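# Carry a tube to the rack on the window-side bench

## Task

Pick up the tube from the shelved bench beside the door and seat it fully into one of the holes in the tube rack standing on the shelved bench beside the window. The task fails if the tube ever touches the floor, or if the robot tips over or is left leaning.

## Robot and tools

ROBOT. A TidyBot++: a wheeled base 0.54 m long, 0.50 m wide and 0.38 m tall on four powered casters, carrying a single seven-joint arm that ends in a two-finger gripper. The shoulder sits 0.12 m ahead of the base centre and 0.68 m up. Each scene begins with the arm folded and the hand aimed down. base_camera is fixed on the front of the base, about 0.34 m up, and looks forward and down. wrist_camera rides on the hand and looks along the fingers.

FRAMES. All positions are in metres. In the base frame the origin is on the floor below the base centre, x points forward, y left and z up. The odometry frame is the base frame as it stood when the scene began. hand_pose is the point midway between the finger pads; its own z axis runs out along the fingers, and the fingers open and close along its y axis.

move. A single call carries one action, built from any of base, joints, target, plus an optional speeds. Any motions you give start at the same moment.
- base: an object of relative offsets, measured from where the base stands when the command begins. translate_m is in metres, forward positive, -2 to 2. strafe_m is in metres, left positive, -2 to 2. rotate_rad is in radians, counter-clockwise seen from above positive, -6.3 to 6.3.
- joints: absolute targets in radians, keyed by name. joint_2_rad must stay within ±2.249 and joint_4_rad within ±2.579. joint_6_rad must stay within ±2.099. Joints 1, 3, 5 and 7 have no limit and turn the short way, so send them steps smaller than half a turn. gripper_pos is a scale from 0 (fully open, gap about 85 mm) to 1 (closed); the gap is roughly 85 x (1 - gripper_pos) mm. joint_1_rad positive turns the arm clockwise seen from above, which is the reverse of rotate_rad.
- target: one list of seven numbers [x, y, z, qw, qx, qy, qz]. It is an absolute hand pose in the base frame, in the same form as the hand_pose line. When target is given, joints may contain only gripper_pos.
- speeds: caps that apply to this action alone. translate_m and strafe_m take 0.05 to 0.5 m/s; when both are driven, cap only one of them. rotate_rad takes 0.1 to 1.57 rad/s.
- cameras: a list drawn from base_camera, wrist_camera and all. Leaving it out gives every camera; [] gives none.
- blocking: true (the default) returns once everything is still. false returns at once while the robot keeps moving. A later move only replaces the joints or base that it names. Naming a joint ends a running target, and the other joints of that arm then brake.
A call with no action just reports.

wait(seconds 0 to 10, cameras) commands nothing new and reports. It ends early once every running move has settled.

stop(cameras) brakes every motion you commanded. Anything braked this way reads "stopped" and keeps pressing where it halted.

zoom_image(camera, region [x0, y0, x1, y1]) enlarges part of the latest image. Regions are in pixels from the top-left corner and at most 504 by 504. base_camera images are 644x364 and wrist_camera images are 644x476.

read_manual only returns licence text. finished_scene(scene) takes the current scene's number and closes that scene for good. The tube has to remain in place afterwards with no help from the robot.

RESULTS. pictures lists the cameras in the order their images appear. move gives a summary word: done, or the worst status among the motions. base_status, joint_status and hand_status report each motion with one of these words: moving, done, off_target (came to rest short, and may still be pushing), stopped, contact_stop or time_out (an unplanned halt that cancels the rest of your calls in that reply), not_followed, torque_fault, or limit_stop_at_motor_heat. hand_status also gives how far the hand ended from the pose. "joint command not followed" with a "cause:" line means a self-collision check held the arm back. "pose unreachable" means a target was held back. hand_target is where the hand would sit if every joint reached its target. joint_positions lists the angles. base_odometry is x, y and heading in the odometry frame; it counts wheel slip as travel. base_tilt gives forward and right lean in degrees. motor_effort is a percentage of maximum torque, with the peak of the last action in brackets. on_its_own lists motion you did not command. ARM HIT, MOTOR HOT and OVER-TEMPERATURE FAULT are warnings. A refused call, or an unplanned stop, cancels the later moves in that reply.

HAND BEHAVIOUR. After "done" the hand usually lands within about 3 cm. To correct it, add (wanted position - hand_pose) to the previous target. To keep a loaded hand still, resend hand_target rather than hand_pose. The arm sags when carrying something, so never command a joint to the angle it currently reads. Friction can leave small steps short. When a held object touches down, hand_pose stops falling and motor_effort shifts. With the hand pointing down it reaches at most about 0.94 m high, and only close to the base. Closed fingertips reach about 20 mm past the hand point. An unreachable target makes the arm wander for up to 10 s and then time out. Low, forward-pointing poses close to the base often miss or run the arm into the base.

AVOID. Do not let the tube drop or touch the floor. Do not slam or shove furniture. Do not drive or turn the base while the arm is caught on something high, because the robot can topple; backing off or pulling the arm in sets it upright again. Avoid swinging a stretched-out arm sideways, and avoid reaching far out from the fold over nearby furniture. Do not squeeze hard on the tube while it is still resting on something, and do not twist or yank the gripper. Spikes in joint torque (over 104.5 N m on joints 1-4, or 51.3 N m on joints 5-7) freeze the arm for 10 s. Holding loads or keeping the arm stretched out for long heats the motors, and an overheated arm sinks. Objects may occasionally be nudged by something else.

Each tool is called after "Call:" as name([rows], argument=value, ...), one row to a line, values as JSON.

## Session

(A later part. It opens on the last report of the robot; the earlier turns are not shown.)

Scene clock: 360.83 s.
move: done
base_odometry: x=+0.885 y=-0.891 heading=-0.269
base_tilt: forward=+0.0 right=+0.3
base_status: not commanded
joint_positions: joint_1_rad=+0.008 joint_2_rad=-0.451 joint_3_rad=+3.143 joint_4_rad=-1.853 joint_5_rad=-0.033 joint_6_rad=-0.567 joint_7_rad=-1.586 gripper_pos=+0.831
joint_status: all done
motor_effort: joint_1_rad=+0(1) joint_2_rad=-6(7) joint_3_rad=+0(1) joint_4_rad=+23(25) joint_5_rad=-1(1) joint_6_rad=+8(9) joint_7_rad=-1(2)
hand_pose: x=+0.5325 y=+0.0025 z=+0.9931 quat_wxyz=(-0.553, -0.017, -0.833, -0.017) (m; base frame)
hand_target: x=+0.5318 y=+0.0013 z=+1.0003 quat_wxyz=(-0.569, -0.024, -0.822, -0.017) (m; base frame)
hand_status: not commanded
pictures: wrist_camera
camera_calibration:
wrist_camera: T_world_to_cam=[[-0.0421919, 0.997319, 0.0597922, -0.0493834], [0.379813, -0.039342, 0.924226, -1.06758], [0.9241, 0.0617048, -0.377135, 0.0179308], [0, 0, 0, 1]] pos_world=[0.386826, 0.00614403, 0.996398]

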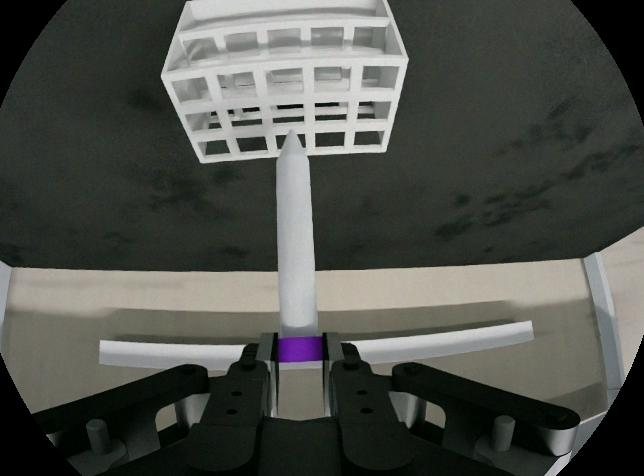

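Call:
move(joints={"joint_1_rad": 0.0, "joint_2_rad": -0.467, "joint_3_rad": 3.1416, "joint_4_rad": -1.887, "joint_5_rad": 0.0, "joint_6_rad": -0.510, "joint_7_rad": -1.63}, cameras=["wrist_camera"])

Call:
zoom_image(camera="wrist_camera", region=[230, 60, 350, 180])

Scene clock: 376.97 s.
move: done
base_odometry: x=+0.885 y=-0.891 heading=-0.269
base_tilt: forward=+0.0 right=+0.2
base_status: not commanded
joint_positions: joint_1_rad=+0.008 joint_2_rad=-0.451 joint_3_rad=+3.143 joint_4_rad=-1.868 joint_5_rad=-0.033 joint_6_rad=-0.552 joint_7_rad=-1.586 gripper_pos=+0.831
joint_status: all done
motor_effort: joint_1_rad=+0(1) joint_2_rad=-5(7) joint_3_rad=+1(1) joint_4_rad=+23(24) joint_5_rad=+0(1) joint_6_rad=+8(9) joint_7_rad=-1(2)
hand_pose: x=+0.5332 y=+0.0023 z=+0.9881 quat_wxyz=(-0.553, -0.017, -0.833, -0.017) (m; base frame)
hand_target: x=+0.5318 y=+0.0013 z=+0.9953 quat_wxyz=(-0.569, -0.024, -0.822, -0.017) (m; base frame)
hand_status: not commanded
pictures: wrist_camera
camera_calibration:
wrist_camera: T_world_to_cam=[[-0.0416944, 0.997331, 0.0599305, -0.0492911], [0.379981, -0.0396471, 0.924144, -1.0633], [0.924054, 0.0613041, -0.377314, 0.0156392], [0, 0, 0, 1]] pos_world=[0.387528, 0.00604403, 0.991498]

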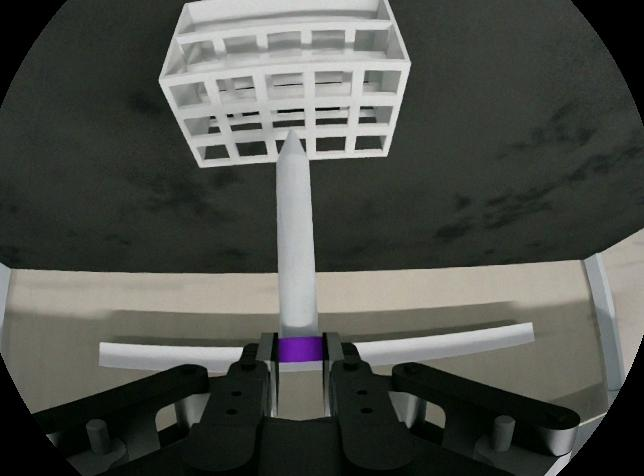

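Scaled by 4.200.

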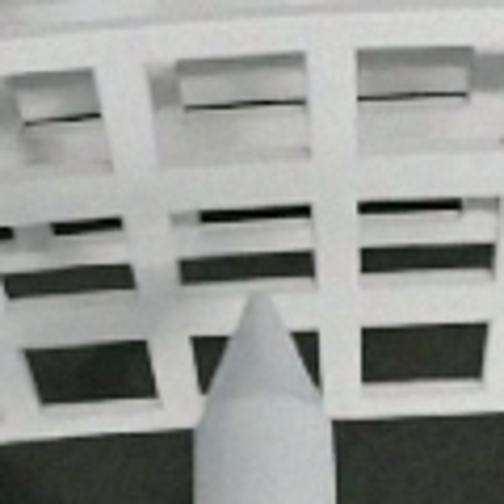

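Call:
move(joints={"joint_1_rad": 0.0, "joint_2_rad": -0.469, "joint_3_rad": 3.1416, "joint_4_rad": -1.901, "joint_5_rad": 0.0, "joint_6_rad": -0.498, "joint_7_rad": -1.63}, cameras=["wrist_camera"])

Call:
zoom_image(camera="wrist_camera", region=[230, 60, 350, 180])

Scene clock: 388.43 s.
move: done
base_odometry: x=+0.885 y=-0.891 heading=-0.269
base_tilt: forward=+0.1 right=+0.2
base_status: not commanded
joint_positions: joint_1_rad=+0.008 joint_2_rad=-0.451 joint_3_rad=+3.143 joint_4_rad=-1.882 joint_5_rad=-0.033 joint_6_rad=-0.540 joint_7_rad=-1.586 gripper_pos=+0.831
joint_status: all done
motor_effort: joint_1_rad=+0(1) joint_2_rad=-6(7) joint_3_rad=+0(1) joint_4_rad=+23(24) joint_5_rad=+0(1) joint_6_rad=+8(9) joint_7_rad=+0(2)
hand_pose: x=+0.5336 y=+0.0022 z=+0.9837 quat_wxyz=(-0.553, -0.018, -0.833, -0.017) (m; base frame)
hand_target: x=+0.5316 y=+0.0013 z=+0.9912 quat_wxyz=(-0.569, -0.024, -0.822, -0.017) (m; base frame)
hand_status: not commanded
pictures: wrist_camera
camera_calibration:
wrist_camera: T_world_to_cam=[[-0.0412744, 0.997342, 0.0600514, -0.049299], [0.381094, -0.0398446, 0.923677, -1.05945], [0.923614, 0.0610094, -0.378436, 0.0149241], [0, 0, 0, 1]] pos_world=[0.387932, 0.00604409, 0.987199]

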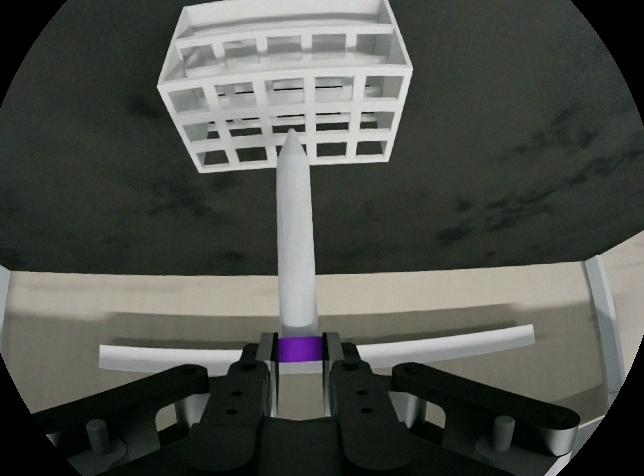

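Scaled by 4.200.

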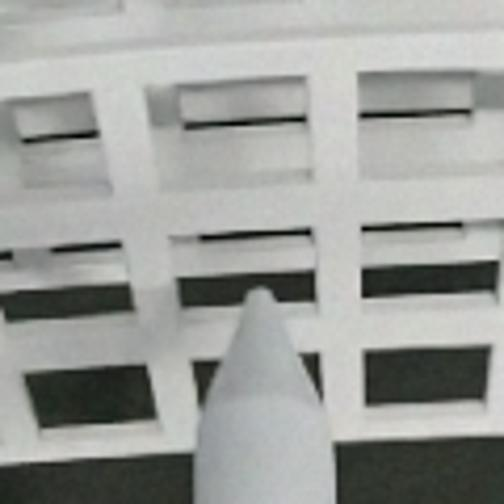

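Call:
move(joints={"joint_1_rad": 0.0, "joint_2_rad": -0.471, "joint_3_rad": 3.1416, "joint_4_rad": -1.922, "joint_5_rad": 0.0, "joint_6_rad": -0.480, "joint_7_rad": -1.63}, cameras=["wrist_camera"])

Call:
zoom_image(camera="wrist_camera", region=[230, 70, 350, 190])

Scene clock: 398.40 s.
move: done
base_odometry: x=+0.885 y=-0.891 heading=-0.269
base_tilt: forward=+0.0 right=+0.3
base_status: not commanded
joint_positions: joint_1_rad=+0.008 joint_2_rad=-0.452 joint_3_rad=+3.143 joint_4_rad=-1.903 joint_5_rad=-0.033 joint_6_rad=-0.521 joint_7_rad=-1.586 gripper_pos=+0.831
joint_status: all done
motor_effort: joint_1_rad=+0(1) joint_2_rad=-5(7) joint_3_rad=+0(1) joint_4_rad=+23(24) joint_5_rad=+0(1) joint_6_rad=+8(9) joint_7_rad=-1(2)
hand_pose: x=+0.5339 y=+0.0021 z=+0.9764 quat_wxyz=(-0.552, -0.018, -0.834, -0.016) (m; base frame)
hand_target: x=+0.5315 y=+0.0013 z=+0.9846 quat_wxyz=(-0.569, -0.024, -0.822, -0.017) (m; base frame)
hand_status: not commanded
pictures: wrist_camera
camera_calibration:
wrist_camera: T_world_to_cam=[[-0.0405555, 0.99736, 0.0602357, -0.0492324], [0.383249, -0.0401469, 0.922772, -1.05315], [0.922754, 0.0605088, -0.380609, 0.0145023], [0, 0, 0, 1]] pos_world=[0.388239, 0.00594428, 0.980301]

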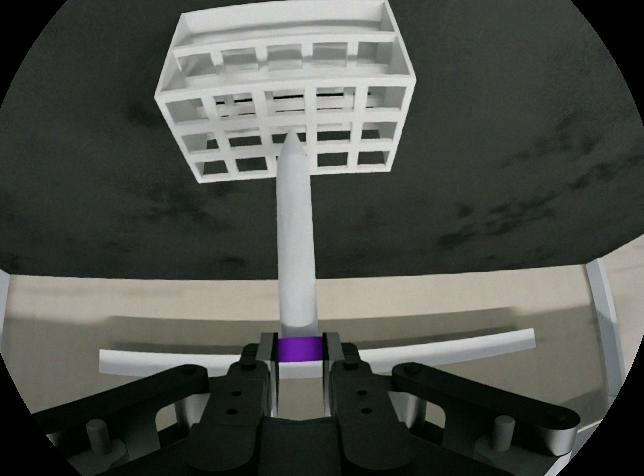

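Scaled by 4.200.

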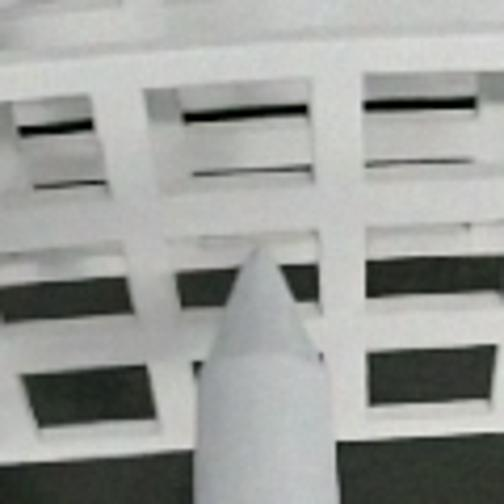

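Call:
move(joints={"joint_1_rad": 0.0, "joint_2_rad": -0.474, "joint_3_rad": 3.1416, "joint_4_rad": -1.955, "joint_5_rad": 0.0, "joint_6_rad": -0.451, "joint_7_rad": -1.63}, cameras=["wrist_camera"])

Call:
zoom_image(camera="wrist_camera", region=[230, 70, 350, 190])

Scene clock: 403.07 s.
move: done
base_odometry: x=+0.885 y=-0.891 heading=-0.269
base_tilt: forward=+0.1 right=+0.3
base_status: not commanded
joint_positions: joint_1_rad=+0.008 joint_2_rad=-0.454 joint_3_rad=+3.143 joint_4_rad=-1.937 joint_5_rad=-0.033 joint_6_rad=-0.492 joint_7_rad=-1.586 gripper_pos=+0.831
joint_status: all done
motor_effort: joint_1_rad=+0(1) joint_2_rad=-6(6) joint_3_rad=+1(1) joint_4_rad=+23(25) joint_5_rad=-1(1) joint_6_rad=+8(9) joint_7_rad=-1(2)
hand_pose: x=+0.5338 y=+0.0018 z=+0.9652 quat_wxyz=(-0.551, -0.018, -0.834, -0.016) (m; base frame)
hand_target: x=+0.5312 y=+0.0013 z=+0.9744 quat_wxyz=(-0.568, -0.024, -0.822, -0.017) (m; base frame)
hand_status: not commanded
pictures: wrist_camera
camera_calibration:
wrist_camera: T_world_to_cam=[[-0.0393606, 0.997393, 0.0604759, -0.0491832], [0.385925, -0.0406524, 0.921634, -1.04309], [0.92169, 0.0596152, -0.383319, 0.0135271], [0, 0, 0, 1]] pos_world=[0.388149, 0.00584469, 0.969503]

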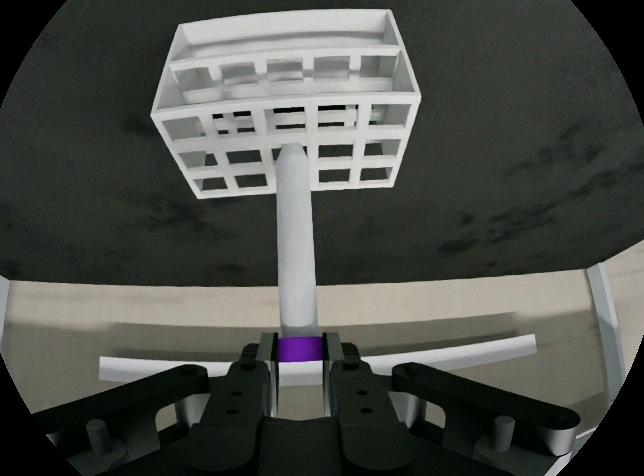

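Scaled by 4.200.

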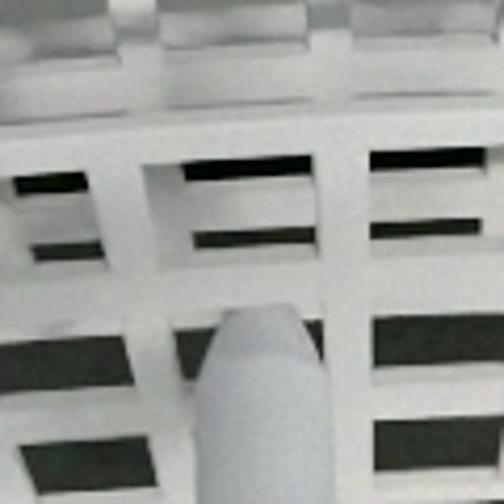

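Call:
move(joints={"joint_1_rad": 0.0, "joint_2_rad": -0.476, "joint_3_rad": 3.1416, "joint_4_rad": -1.999, "joint_5_rad": 0.0, "joint_6_rad": -0.410, "joint_7_rad": -1.63}, cameras=["wrist_camera"])

Call:
zoom_image(camera="wrist_camera", region=[230, 90, 350, 210])

Scene clock: 413.10 s.
move: done
base_odometry: x=+0.885 y=-0.891 heading=-0.269
base_tilt: forward=+0.0 right=+0.3
base_status: not commanded
joint_positions: joint_1_rad=+0.008 joint_2_rad=-0.456 joint_3_rad=+3.143 joint_4_rad=-1.980 joint_5_rad=-0.033 joint_6_rad=-0.451 joint_7_rad=-1.586 gripper_pos=+0.831
joint_status: all done
motor_effort: joint_1_rad=+0(2) joint_2_rad=-6(7) joint_3_rad=+0(1) joint_4_rad=+23(25) joint_5_rad=-1(1) joint_6_rad=+8(9) joint_7_rad=+0(2)
hand_pose: x=+0.5340 y=+0.0014 z=+0.9518 quat_wxyz=(-0.551, -0.019, -0.834, -0.016) (m; base frame)
hand_target: x=+0.5313 y=+0.0013 z=+0.9605 quat_wxyz=(-0.568, -0.024, -0.823, -0.017) (m; base frame)
hand_status: not commanded
pictures: wrist_camera
camera_calibration:
wrist_camera: T_world_to_cam=[[-0.0380027, 0.997439, 0.0605903, -0.0488092], [0.386155, -0.0412653, 0.92151, -1.03088], [0.921651, 0.0584171, -0.383598, 0.00854355], [0, 0, 0, 1]] pos_world=[0.388352, 0.0056454, 0.956204]

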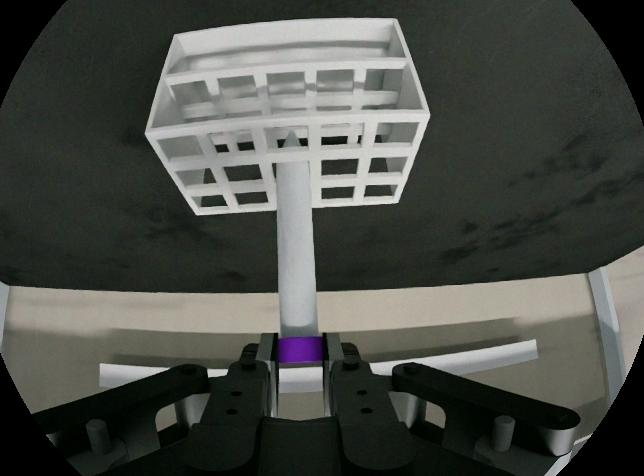

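Scaled by 4.200.

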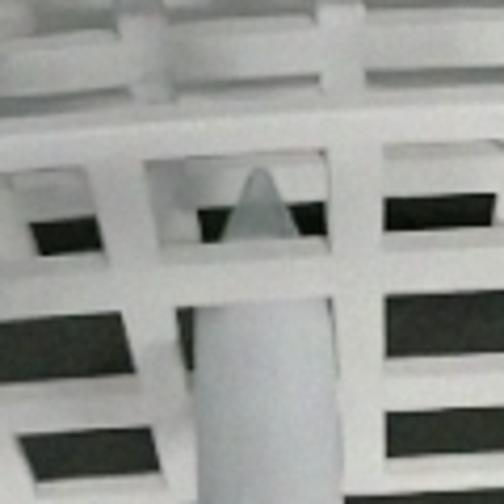

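Call:
move(base={"strafe_m": -0.0015}, speeds={"strafe_m": 0.05}, joints={"joint_1_rad": 0.0, "joint_2_rad": -0.477, "joint_3_rad": 3.1416, "joint_4_rad": -2.030, "joint_5_rad": 0.0, "joint_6_rad": -0.380, "joint_7_rad": -1.63}, cameras=["wrist_camera"])

Call:
zoom_image(camera="wrist_camera", region=[230, 90, 350, 210])

Scene clock: 419.63 s.
move: done
base_odometry: x=+0.885 y=-0.892 heading=-0.269
base_tilt: forward=+0.1 right=+0.3
base_status: done
joint_positions: joint_1_rad=+0.008 joint_2_rad=-0.457 joint_3_rad=+3.144 joint_4_rad=-2.012 joint_5_rad=-0.033 joint_6_rad=-0.421 joint_7_rad=-1.586 gripper_pos=+0.831
joint_status: all done
motor_effort: joint_1_rad=+0(2) joint_2_rad=-5(7) joint_3_rad=+0(4) joint_4_rad=+23(24) joint_5_rad=+0(1) joint_6_rad=+8(9) joint_7_rad=-1(3)
hand_pose: x=+0.5337 y=+0.0012 z=+0.9420 quat_wxyz=(-0.550, -0.019, -0.834, -0.016) (m; base frame)
hand_target: x=+0.5312 y=+0.0013 z=+0.9509 quat_wxyz=(-0.568, -0.024, -0.823, -0.017) (m; base frame)
hand_status: not commanded
pictures: wrist_camera
camera_calibration:
wrist_camera: T_world_to_cam=[[-0.0370525, 0.997479, 0.0605287, -0.0484349], [0.386215, -0.04157, 0.921471, -1.02176], [0.921664, 0.0575199, -0.383701, 0.00507054], [0, 0, 0, 1]] pos_world=[0.388153, 0.0055463, 0.946404]

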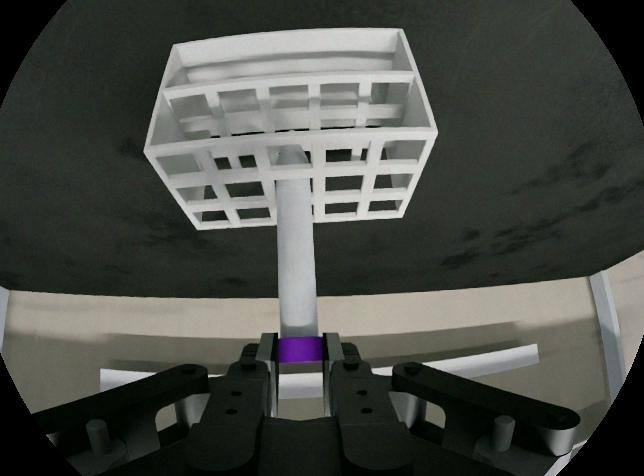

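Scaled by 4.200.

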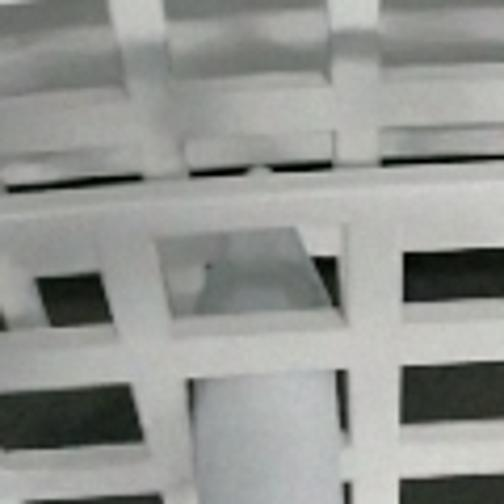

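Call:
move(joints={"joint_1_rad": 0.0, "joint_2_rad": -0.476, "joint_3_rad": 3.1416, "joint_4_rad": -2.068, "joint_5_rad": 0.0, "joint_6_rad": -0.341, "joint_7_rad": -1.63}, cameras=["wrist_camera"])

Call:
zoom_image(camera="wrist_camera", region=[230, 90, 350, 210])

Scene clock: 425.67 s.
move: done
base_odometry: x=+0.885 y=-0.892 heading=-0.269
base_tilt: forward=+0.0 right=+0.3
base_status: not commanded
joint_positions: joint_1_rad=+0.008 joint_2_rad=-0.457 joint_3_rad=+3.144 joint_4_rad=-2.050 joint_5_rad=-0.033 joint_6_rad=-0.382 joint_7_rad=-1.586 gripper_pos=+0.831
joint_status: all done
motor_effort: joint_1_rad=+0(1) joint_2_rad=-6(7) joint_3_rad=+0(1) joint_4_rad=+23(25) joint_5_rad=+0(1) joint_6_rad=+8(9) joint_7_rad=-1(2)
hand_pose: x=+0.5337 y=+0.0008 z=+0.9299 quat_wxyz=(-0.551, -0.020, -0.834, -0.015) (m; base frame)
hand_target: x=+0.5316 y=+0.0013 z=+0.9388 quat_wxyz=(-0.568, -0.024, -0.823, -0.017) (m; base frame)
hand_status: not commanded
pictures: wrist_camera
camera_calibration:
wrist_camera: T_world_to_cam=[[-0.0357613, 0.997525, 0.060533, -0.0480069], [0.386064, -0.0420799, 0.921512, -1.01047], [0.921779, 0.0563241, -0.383604, 0.000362491], [0, 0, 0, 1]] pos_world=[0.388054, 0.00534725, 0.934204]

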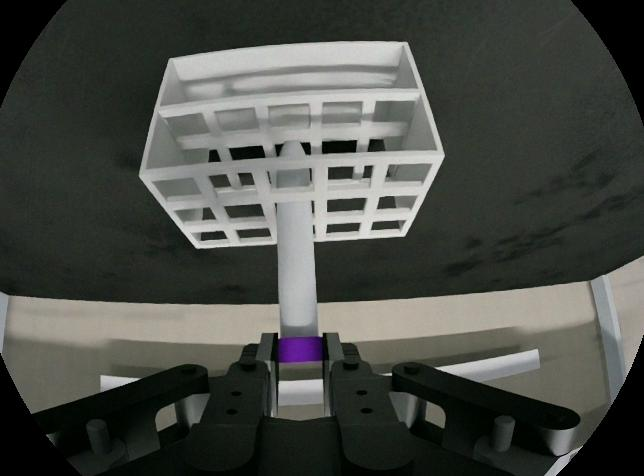

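Scaled by 4.200.

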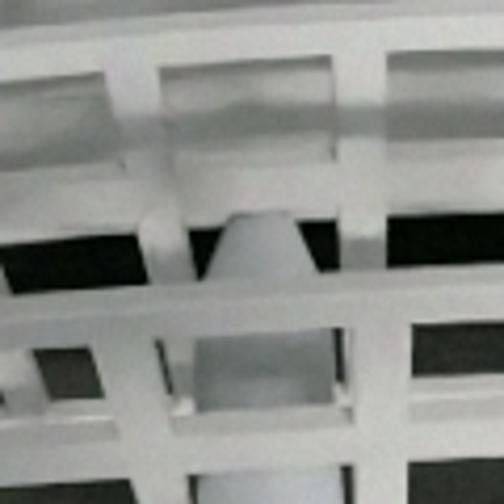

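Call:
move(joints={"joint_1_rad": 0.0, "joint_2_rad": -0.473, "joint_3_rad": 3.1416, "joint_4_rad": -2.106, "joint_5_rad": 0.0, "joint_6_rad": -0.300, "joint_7_rad": -1.63}, cameras=["wrist_camera"])

Call:
zoom_image(camera="wrist_camera", region=[230, 90, 350, 210])

Scene clock: 431.33 s.
move: done
base_odometry: x=+0.885 y=-0.892 heading=-0.269
base_tilt: forward=+0.1 right=+0.3
base_status: not commanded
joint_positions: joint_1_rad=+0.008 joint_2_rad=-0.457 joint_3_rad=+3.144 joint_4_rad=-2.088 joint_5_rad=-0.033 joint_6_rad=-0.342 joint_7_rad=-1.586 gripper_pos=+0.831
joint_status: all done
motor_effort: joint_1_rad=+0(2) joint_2_rad=-6(7) joint_3_rad=+0(1) joint_4_rad=+23(25) joint_5_rad=+0(1) joint_6_rad=+8(9) joint_7_rad=-1(2)
hand_pose: x=+0.5336 y=+0.0004 z=+0.9189 quat_wxyz=(-0.552, -0.020, -0.834, -0.015) (m; base frame)
hand_target: x=+0.5322 y=+0.0013 z=+0.9265 quat_wxyz=(-0.568, -0.024, -0.823, -0.017) (m; base frame)
hand_status: not commanded
pictures: wrist_camera
camera_calibration:
wrist_camera: T_world_to_cam=[[-0.0346865, 0.997575, 0.0603385, -0.0473659], [0.383216, -0.0424837, 0.922681, -0.999992], [0.923007, 0.0551273, -0.380814, -0.00690842], [0, 0, 0, 1]] pos_world=[0.387947, 0.00514845, 0.922901]

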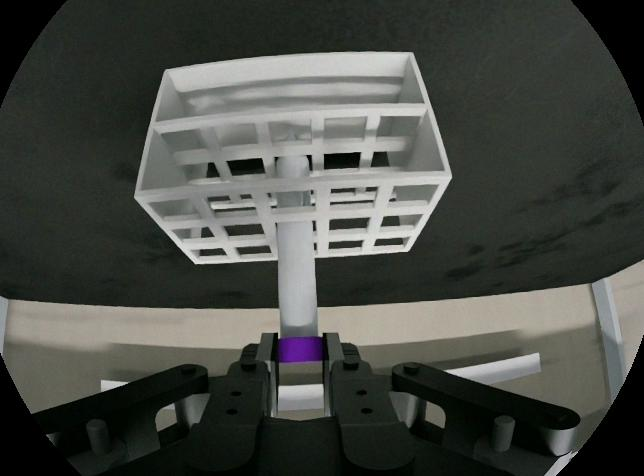

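Scaled by 4.200.

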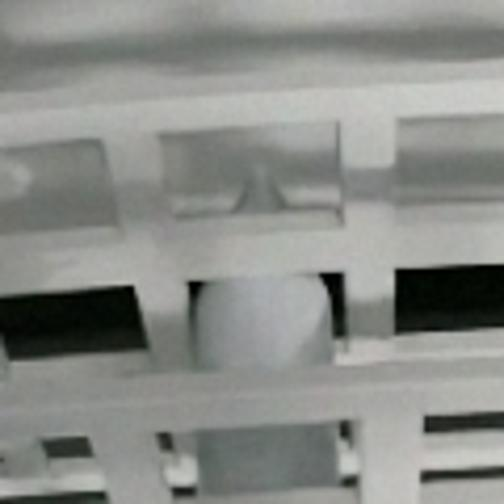

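Call:
move(joints={"joint_1_rad": 0.0, "joint_2_rad": -0.471, "joint_3_rad": 3.1416, "joint_4_rad": -2.122, "joint_5_rad": 0.0, "joint_6_rad": -0.283, "joint_7_rad": -1.63}, cameras=[])

Call:
move(joints={"joint_1_rad": 0.0, "joint_2_rad": -0.469, "joint_3_rad": 3.1416, "joint_4_rad": -2.138, "joint_5_rad": 0.0, "joint_6_rad": -0.265, "joint_7_rad": -1.63}, cameras=["wrist_camera"])

Call:
zoom_image(camera="wrist_camera", region=[230, 90, 350, 210])

Scene clock: 437.20 s.
move: done
base_odometry: x=+0.885 y=-0.892 heading=-0.269
base_tilt: forward=+0.1 right=+0.2
base_status: not commanded
joint_positions: joint_1_rad=+0.008 joint_2_rad=-0.457 joint_3_rad=+3.144 joint_4_rad=-2.103 joint_5_rad=-0.033 joint_6_rad=-0.324 joint_7_rad=-1.586 gripper_pos=+0.831
joint_status: all done
motor_effort: joint_1_rad=+0(1) joint_2_rad=-6(7) joint_3_rad=+1(1) joint_4_rad=+23(24) joint_5_rad=+0(1) joint_6_rad=+8(9) joint_7_rad=-1(2)
hand_pose: x=+0.5336 y=+0.0003 z=+0.9151 quat_wxyz=(-0.553, -0.021, -0.833, -0.015) (m; base frame)
hand_target: x=+0.5324 y=+0.0013 z=+0.9210 quat_wxyz=(-0.568, -0.024, -0.823, -0.017) (m; base frame)
hand_status: not commanded
pictures: none
No camera images: "cameras" was empty.

Scene clock: 437.80 s.
move: done
base_odometry: x=+0.885 y=-0.892 heading=-0.269
base_tilt: forward=+0.0 right=+0.3
base_status: not commanded
joint_positions: joint_1_rad=+0.008 joint_2_rad=-0.457 joint_3_rad=+3.144 joint_4_rad=-2.118 joint_5_rad=-0.033 joint_6_rad=-0.306 joint_7_rad=-1.586 gripper_pos=+0.831
joint_status: all done
motor_effort: joint_1_rad=+0(1) joint_2_rad=-6(6) joint_3_rad=+0(1) joint_4_rad=+23(24) joint_5_rad=-1(1) joint_6_rad=+8(9) joint_7_rad=-1(2)
hand_pose: x=+0.5335 y=+0.0001 z=+0.9110 quat_wxyz=(-0.554, -0.021, -0.832, -0.014) (m; base frame)
hand_target: x=+0.5327 y=+0.0013 z=+0.9157 quat_wxyz=(-0.568, -0.024, -0.823, -0.017) (m; base frame)
hand_status: not commanded
pictures: wrist_camera
camera_calibration:
wrist_camera: T_world_to_cam=[[-0.0337827, 0.997627, 0.0599872, -0.0467759], [0.378283, -0.0427922, 0.9247, -0.991853], [0.925073, 0.0539311, -0.37594, -0.0153633], [0, 0, 0, 1]] pos_world=[0.387833, 0.00504987, 0.914197]

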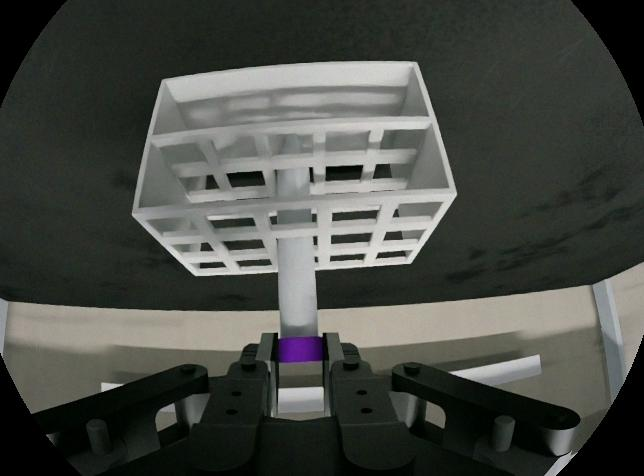

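Scaled by 4.200.

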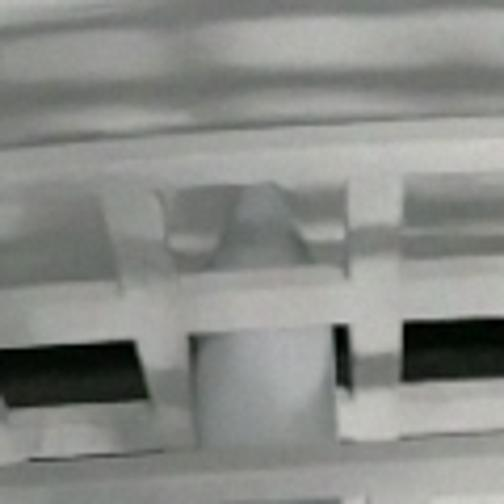

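Call:
move(joints={"joint_1_rad": 0.0, "joint_2_rad": -0.467, "joint_3_rad": 3.1416, "joint_4_rad": -2.153, "joint_5_rad": 0.0, "joint_6_rad": -0.250, "joint_7_rad": -1.63}, cameras=[])

Call:
move(joints={"joint_1_rad": 0.0, "joint_2_rad": -0.465, "joint_3_rad": 3.1416, "joint_4_rad": -2.168, "joint_5_rad": 0.0, "joint_6_rad": -0.234, "joint_7_rad": -1.63}, cameras=["wrist_camera"])

Call:
zoom_image(camera="wrist_camera", region=[230, 90, 350, 210])

Scene clock: 444.87 s.
move: done
base_odometry: x=+0.885 y=-0.892 heading=-0.269
base_tilt: forward=+0.1 right=+0.3
base_status: not commanded
joint_positions: joint_1_rad=+0.008 joint_2_rad=-0.457 joint_3_rad=+3.144 joint_4_rad=-2.133 joint_5_rad=-0.033 joint_6_rad=-0.291 joint_7_rad=-1.586 gripper_pos=+0.831
joint_status: all done
motor_effort: joint_1_rad=+0(1) joint_2_rad=-6(6) joint_3_rad=+0(1) joint_4_rad=+23(24) joint_5_rad=+0(1) joint_6_rad=+8(9) joint_7_rad=-2(2)
hand_pose: x=+0.5331 y=+0.0000 z=+0.9063 quat_wxyz=(-0.554, -0.021, -0.832, -0.014) (m; base frame)
hand_target: x=+0.5326 y=+0.0013 z=+0.9102 quat_wxyz=(-0.567, -0.024, -0.823, -0.017) (m; base frame)
hand_status: not commanded
pictures: none
No camera images: "cameras" was empty.

Scene clock: 445.43 s.
move: done
base_odometry: x=+0.885 y=-0.892 heading=-0.269
base_tilt: forward=+0.2 right=+0.3
base_status: not commanded
joint_positions: joint_1_rad=+0.008 joint_2_rad=-0.457 joint_3_rad=+3.144 joint_4_rad=-2.147 joint_5_rad=-0.033 joint_6_rad=-0.274 joint_7_rad=-1.586 gripper_pos=+0.831
joint_status: all done
motor_effort: joint_1_rad=+0(1) joint_2_rad=-5(7) joint_3_rad=+0(1) joint_4_rad=+23(24) joint_5_rad=+0(1) joint_6_rad=+8(9) joint_7_rad=+0(2)
hand_pose: x=+0.5329 y=-0.0002 z=+0.9029 quat_wxyz=(-0.555, -0.021, -0.831, -0.014) (m; base frame)
hand_target: x=+0.5326 y=+0.0013 z=+0.9050 quat_wxyz=(-0.566, -0.024, -0.824, -0.017) (m; base frame)
hand_status: not commanded
pictures: wrist_camera
camera_calibration:
wrist_camera: T_world_to_cam=[[-0.0329245, 0.997668, 0.0597945, -0.0462367], [0.375431, -0.0431003, 0.925848, -0.983648], [0.926265, 0.0529318, -0.373136, -0.0211133], [0, 0, 0, 1]] pos_world=[0.387326, 0.00485094, 0.905595]

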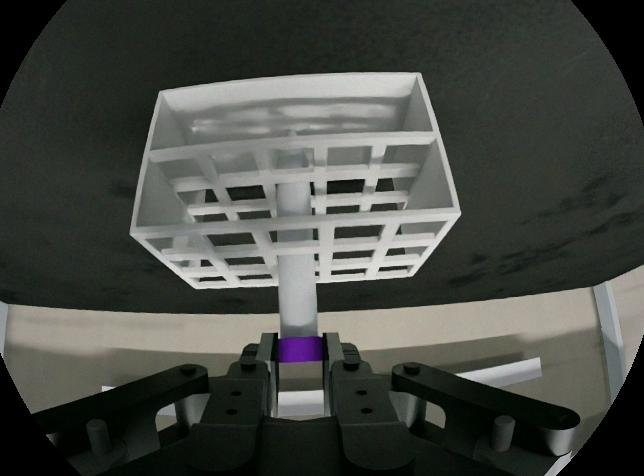

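Scaled by 4.200.

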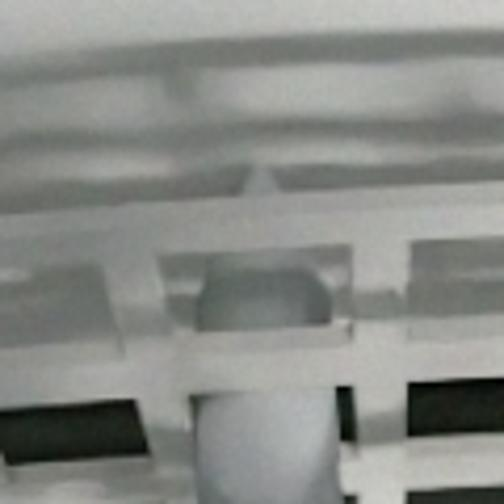

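Call:
move(joints={"joint_1_rad": 0.0, "joint_2_rad": -0.463, "joint_3_rad": 3.1416, "joint_4_rad": -2.181, "joint_5_rad": 0.0, "joint_6_rad": -0.219, "joint_7_rad": -1.63}, cameras=[])

Call:
move(joints={"joint_1_rad": 0.0, "joint_2_rad": -0.460, "joint_3_rad": 3.1416, "joint_4_rad": -2.195, "joint_5_rad": 0.0, "joint_6_rad": -0.204, "joint_7_rad": -1.63}, cameras=["wrist_camera"])

Call:
zoom_image(camera="wrist_camera", region=[230, 90, 350, 210])

Scene clock: 452.00 s.
move: done
base_odometry: x=+0.885 y=-0.892 heading=-0.269
base_tilt: forward=+0.1 right=+0.3
base_status: not commanded
joint_positions: joint_1_rad=+0.008 joint_2_rad=-0.457 joint_3_rad=+3.144 joint_4_rad=-2.156 joint_5_rad=-0.033 joint_6_rad=-0.256 joint_7_rad=-1.586 gripper_pos=+0.831
joint_status: all done
motor_effort: joint_1_rad=+0(1) joint_2_rad=-5(6) joint_3_rad=+0(1) joint_4_rad=+22(23) joint_5_rad=-1(1) joint_6_rad=+8(9) joint_7_rad=-1(2)
hand_pose: x=+0.5337 y=-0.0004 z=+0.9027 quat_wxyz=(-0.559, -0.021, -0.829, -0.014) (m; base frame)
hand_target: x=+0.5327 y=+0.0013 z=+0.9007 quat_wxyz=(-0.566, -0.024, -0.824, -0.017) (m; base frame)
hand_status: not commanded
pictures: none
No camera images: "cameras" was empty.

Scene clock: 452.57 s.
move: done
base_odometry: x=+0.885 y=-0.892 heading=-0.269
base_tilt: forward=+0.1 right=+0.3
base_status: not commanded
joint_positions: joint_1_rad=+0.008 joint_2_rad=-0.457 joint_3_rad=+3.144 joint_4_rad=-2.166 joint_5_rad=-0.033 joint_6_rad=-0.237 joint_7_rad=-1.586 gripper_pos=+0.831
joint_status: all done
motor_effort: joint_1_rad=+0(1) joint_2_rad=-4(6) joint_3_rad=+0(2) joint_4_rad=+22(23) joint_5_rad=+0(1) joint_6_rad=+8(9) joint_7_rad=+0(2)
hand_pose: x=+0.5344 y=-0.0006 z=+0.9025 quat_wxyz=(-0.563, -0.021, -0.826, -0.014) (m; base frame)
hand_target: x=+0.5328 y=+0.0013 z=+0.8954 quat_wxyz=(-0.565, -0.024, -0.824, -0.017) (m; base frame)
hand_status: not commanded
pictures: wrist_camera
camera_calibration:
wrist_camera: T_world_to_cam=[[-0.032792, 0.997731, 0.0588003, -0.0449631], [0.357915, -0.0432075, 0.932754, -0.980702], [0.933178, 0.0516323, -0.355686, -0.041942], [0, 0, 0, 1]] pos_world=[0.388673, 0.00465303, 0.902479]

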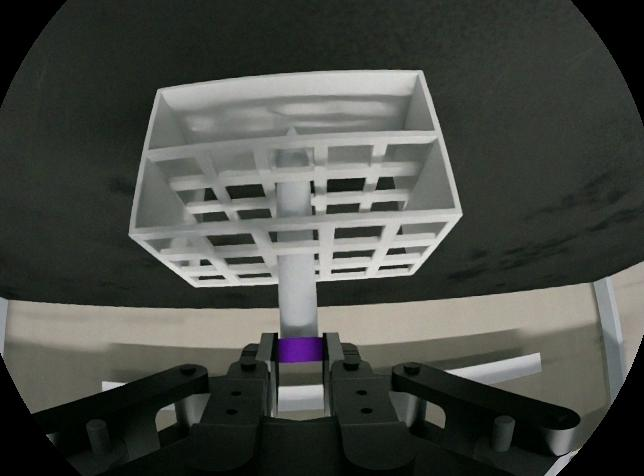

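Scaled by 4.200.

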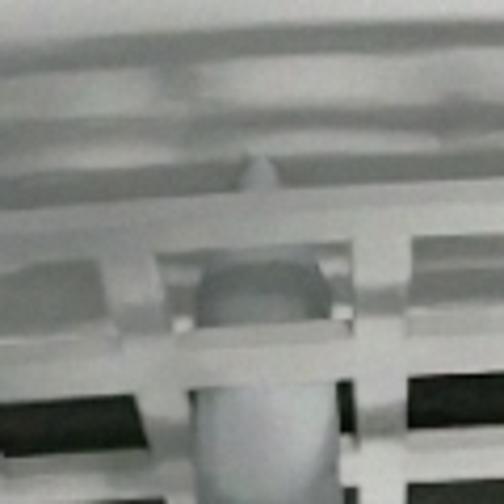

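Call:
move(joints={"joint_1_rad": 0.0, "joint_2_rad": -0.463, "joint_3_rad": 3.1416, "joint_4_rad": -2.176, "joint_5_rad": 0.0, "joint_6_rad": -0.232, "joint_7_rad": -1.63}, cameras=[])

Call:
move(joints={"gripper_pos": 0.7}, cameras=["wrist_camera"])

Call:
zoom_image(camera="wrist_camera", region=[200, 90, 400, 290])

Scene clock: 461.03 s.
move: done
base_odometry: x=+0.885 y=-0.892 heading=-0.269
base_tilt: forward=+0.1 right=+0.3
base_status: not commanded
joint_positions: joint_1_rad=+0.008 joint_2_rad=-0.457 joint_3_rad=+3.144 joint_4_rad=-2.166 joint_5_rad=-0.033 joint_6_rad=-0.237 joint_7_rad=-1.586 gripper_pos=+0.831
joint_status: all done
motor_effort: joint_1_rad=+1(1) joint_2_rad=-4(7) joint_3_rad=+0(1) joint_4_rad=+22(24) joint_5_rad=+0(1) joint_6_rad=+7(9) joint_7_rad=-1(2)
hand_pose: x=+0.5344 y=-0.0006 z=+0.9026 quat_wxyz=(-0.563, -0.021, -0.826, -0.014) (m; base frame)
hand_target: x=+0.5320 y=+0.0013 z=+0.8999 quat_wxyz=(-0.563, -0.024, -0.826, -0.017) (m; base frame)
hand_status: not commanded
pictures: none
No camera images: "cameras" was empty.

Scene clock: 461.67 s.
move: done
base_odometry: x=+0.885 y=-0.892 heading=-0.269
base_tilt: forward=+0.2 right=+0.2
base_status: not commanded
joint_positions: joint_1_rad=+0.008 joint_2_rad=-0.457 joint_3_rad=+3.144 joint_4_rad=-2.166 joint_5_rad=-0.033 joint_6_rad=-0.237 joint_7_rad=-1.586 gripper_pos=+0.700
joint_status: all done
motor_effort: joint_1_rad=+0(1) joint_2_rad=-6(6) joint_3_rad=+0(1) joint_4_rad=+23(23) joint_5_rad=+0(1) joint_6_rad=+8(9) joint_7_rad=+0(2)
hand_pose: x=+0.5344 y=-0.0006 z=+0.9026 quat_wxyz=(-0.563, -0.021, -0.826, -0.014) (m; base frame)
hand_target: x=+0.5320 y=+0.0013 z=+0.8999 quat_wxyz=(-0.563, -0.024, -0.826, -0.017) (m; base frame)
hand_status: not commanded
pictures: wrist_camera
camera_calibration:
wrist_camera: T_world_to_cam=[[-0.0328061, 0.997731, 0.0587947, -0.0449552], [0.357741, -0.0432068, 0.932821, -0.980823], [0.933245, 0.0516355, -0.355511, -0.0421832], [0, 0, 0, 1]] pos_world=[0.388773, 0.00465303, 0.902579]

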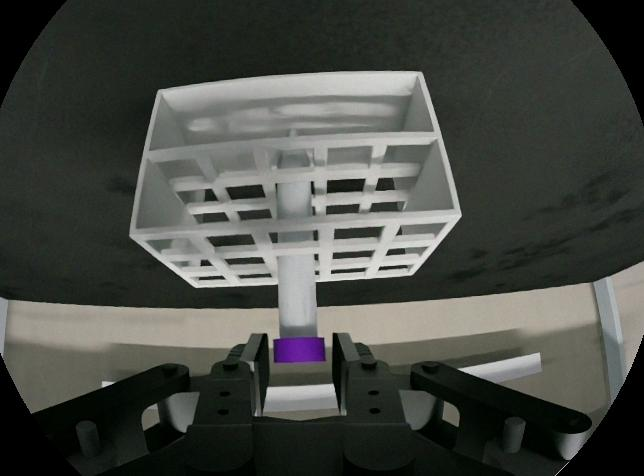

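Scaled by 2.520.

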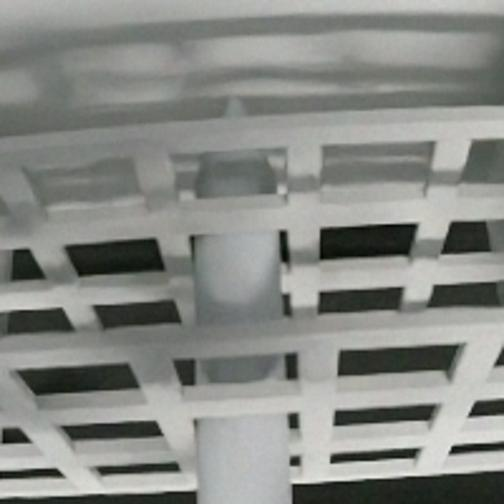

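Call:
move(joints={"gripper_pos": 0.4}, cameras=[])

Call:
move(base={"translate_m": -0.2}, speeds={"translate_m": 0.15}, cameras=["wrist_camera"])

Call:
zoom_image(camera="wrist_camera", region=[210, 130, 390, 310])

Scene clock: 466.33 s.
move: done
base_odometry: x=+0.885 y=-0.892 heading=-0.269
base_tilt: forward=+0.1 right=+0.2
base_status: not commanded
joint_positions: joint_1_rad=+0.008 joint_2_rad=-0.457 joint_3_rad=+3.144 joint_4_rad=-2.166 joint_5_rad=-0.033 joint_6_rad=-0.237 joint_7_rad=-1.586 gripper_pos=+0.400
joint_status: all done
motor_effort: joint_1_rad=+0(1) joint_2_rad=-6(6) joint_3_rad=+0(1) joint_4_rad=+23(23) joint_5_rad=+0(1) joint_6_rad=+8(9) joint_7_rad=-1(2)
hand_pose: x=+0.5344 y=-0.0006 z=+0.9026 quat_wxyz=(-0.563, -0.021, -0.826, -0.014) (m; base frame)
hand_target: x=+0.5320 y=+0.0013 z=+0.8999 quat_wxyz=(-0.563, -0.024, -0.826, -0.017) (m; base frame)
hand_status: not commanded
pictures: none
No camera images: "cameras" was empty.

Scene clock: 468.37 s.
move: done
base_odometry: x=+0.692 y=-0.839 heading=-0.269
base_tilt: forward=+0.1 right=+0.3
base_status: done
joint_positions: joint_1_rad=+0.008 joint_2_rad=-0.459 joint_3_rad=+3.144 joint_4_rad=-2.166 joint_5_rad=-0.033 joint_6_rad=-0.237 joint_7_rad=-1.586 gripper_pos=+0.400
joint_status: not commanded
motor_effort: joint_1_rad=+0(1) joint_2_rad=-6(8) joint_3_rad=+0(1) joint_4_rad=+23(23) joint_5_rad=+0(1) joint_6_rad=+8(9) joint_7_rad=-1(2)
hand_pose: x=+0.5340 y=-0.0006 z=+0.9033 quat_wxyz=(-0.564, -0.021, -0.825, -0.014) (m; base frame)
hand_target: x=+0.5320 y=+0.0013 z=+0.8999 quat_wxyz=(-0.563, -0.024, -0.826, -0.017) (m; base frame)
hand_status: not commanded
pictures: wrist_camera
camera_calibration:
wrist_camera: T_world_to_cam=[[-0.0329944, 0.997726, 0.0587717, -0.0448978], [0.356236, -0.0432017, 0.933397, -0.980986], [0.933813, 0.0517335, -0.354, -0.0432495], [0, 0, 0, 1]] pos_world=[0.388368, 0.00465286, 0.902978]

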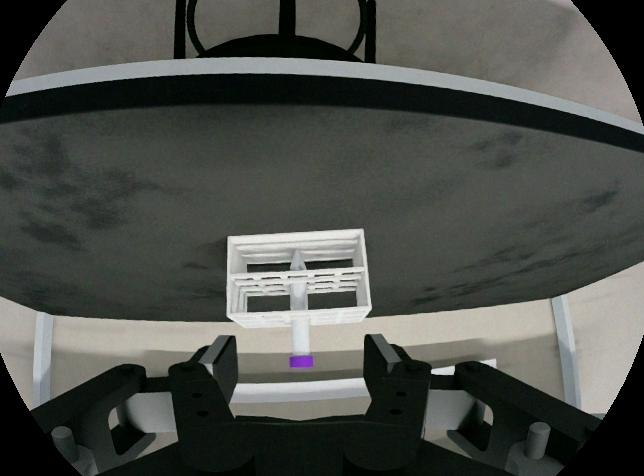

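Scaled by 2.800.

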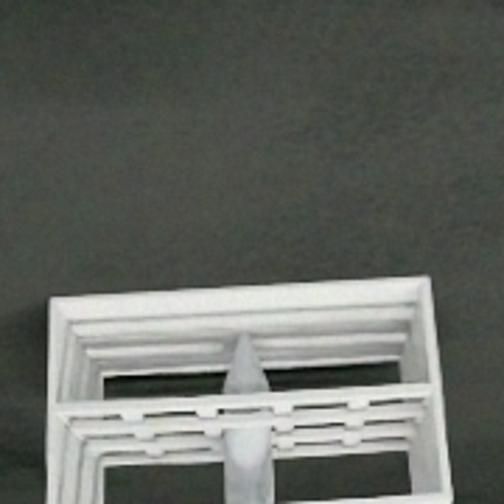

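Call:
finished_scene(scene=2)

The scene is finished: the task was done.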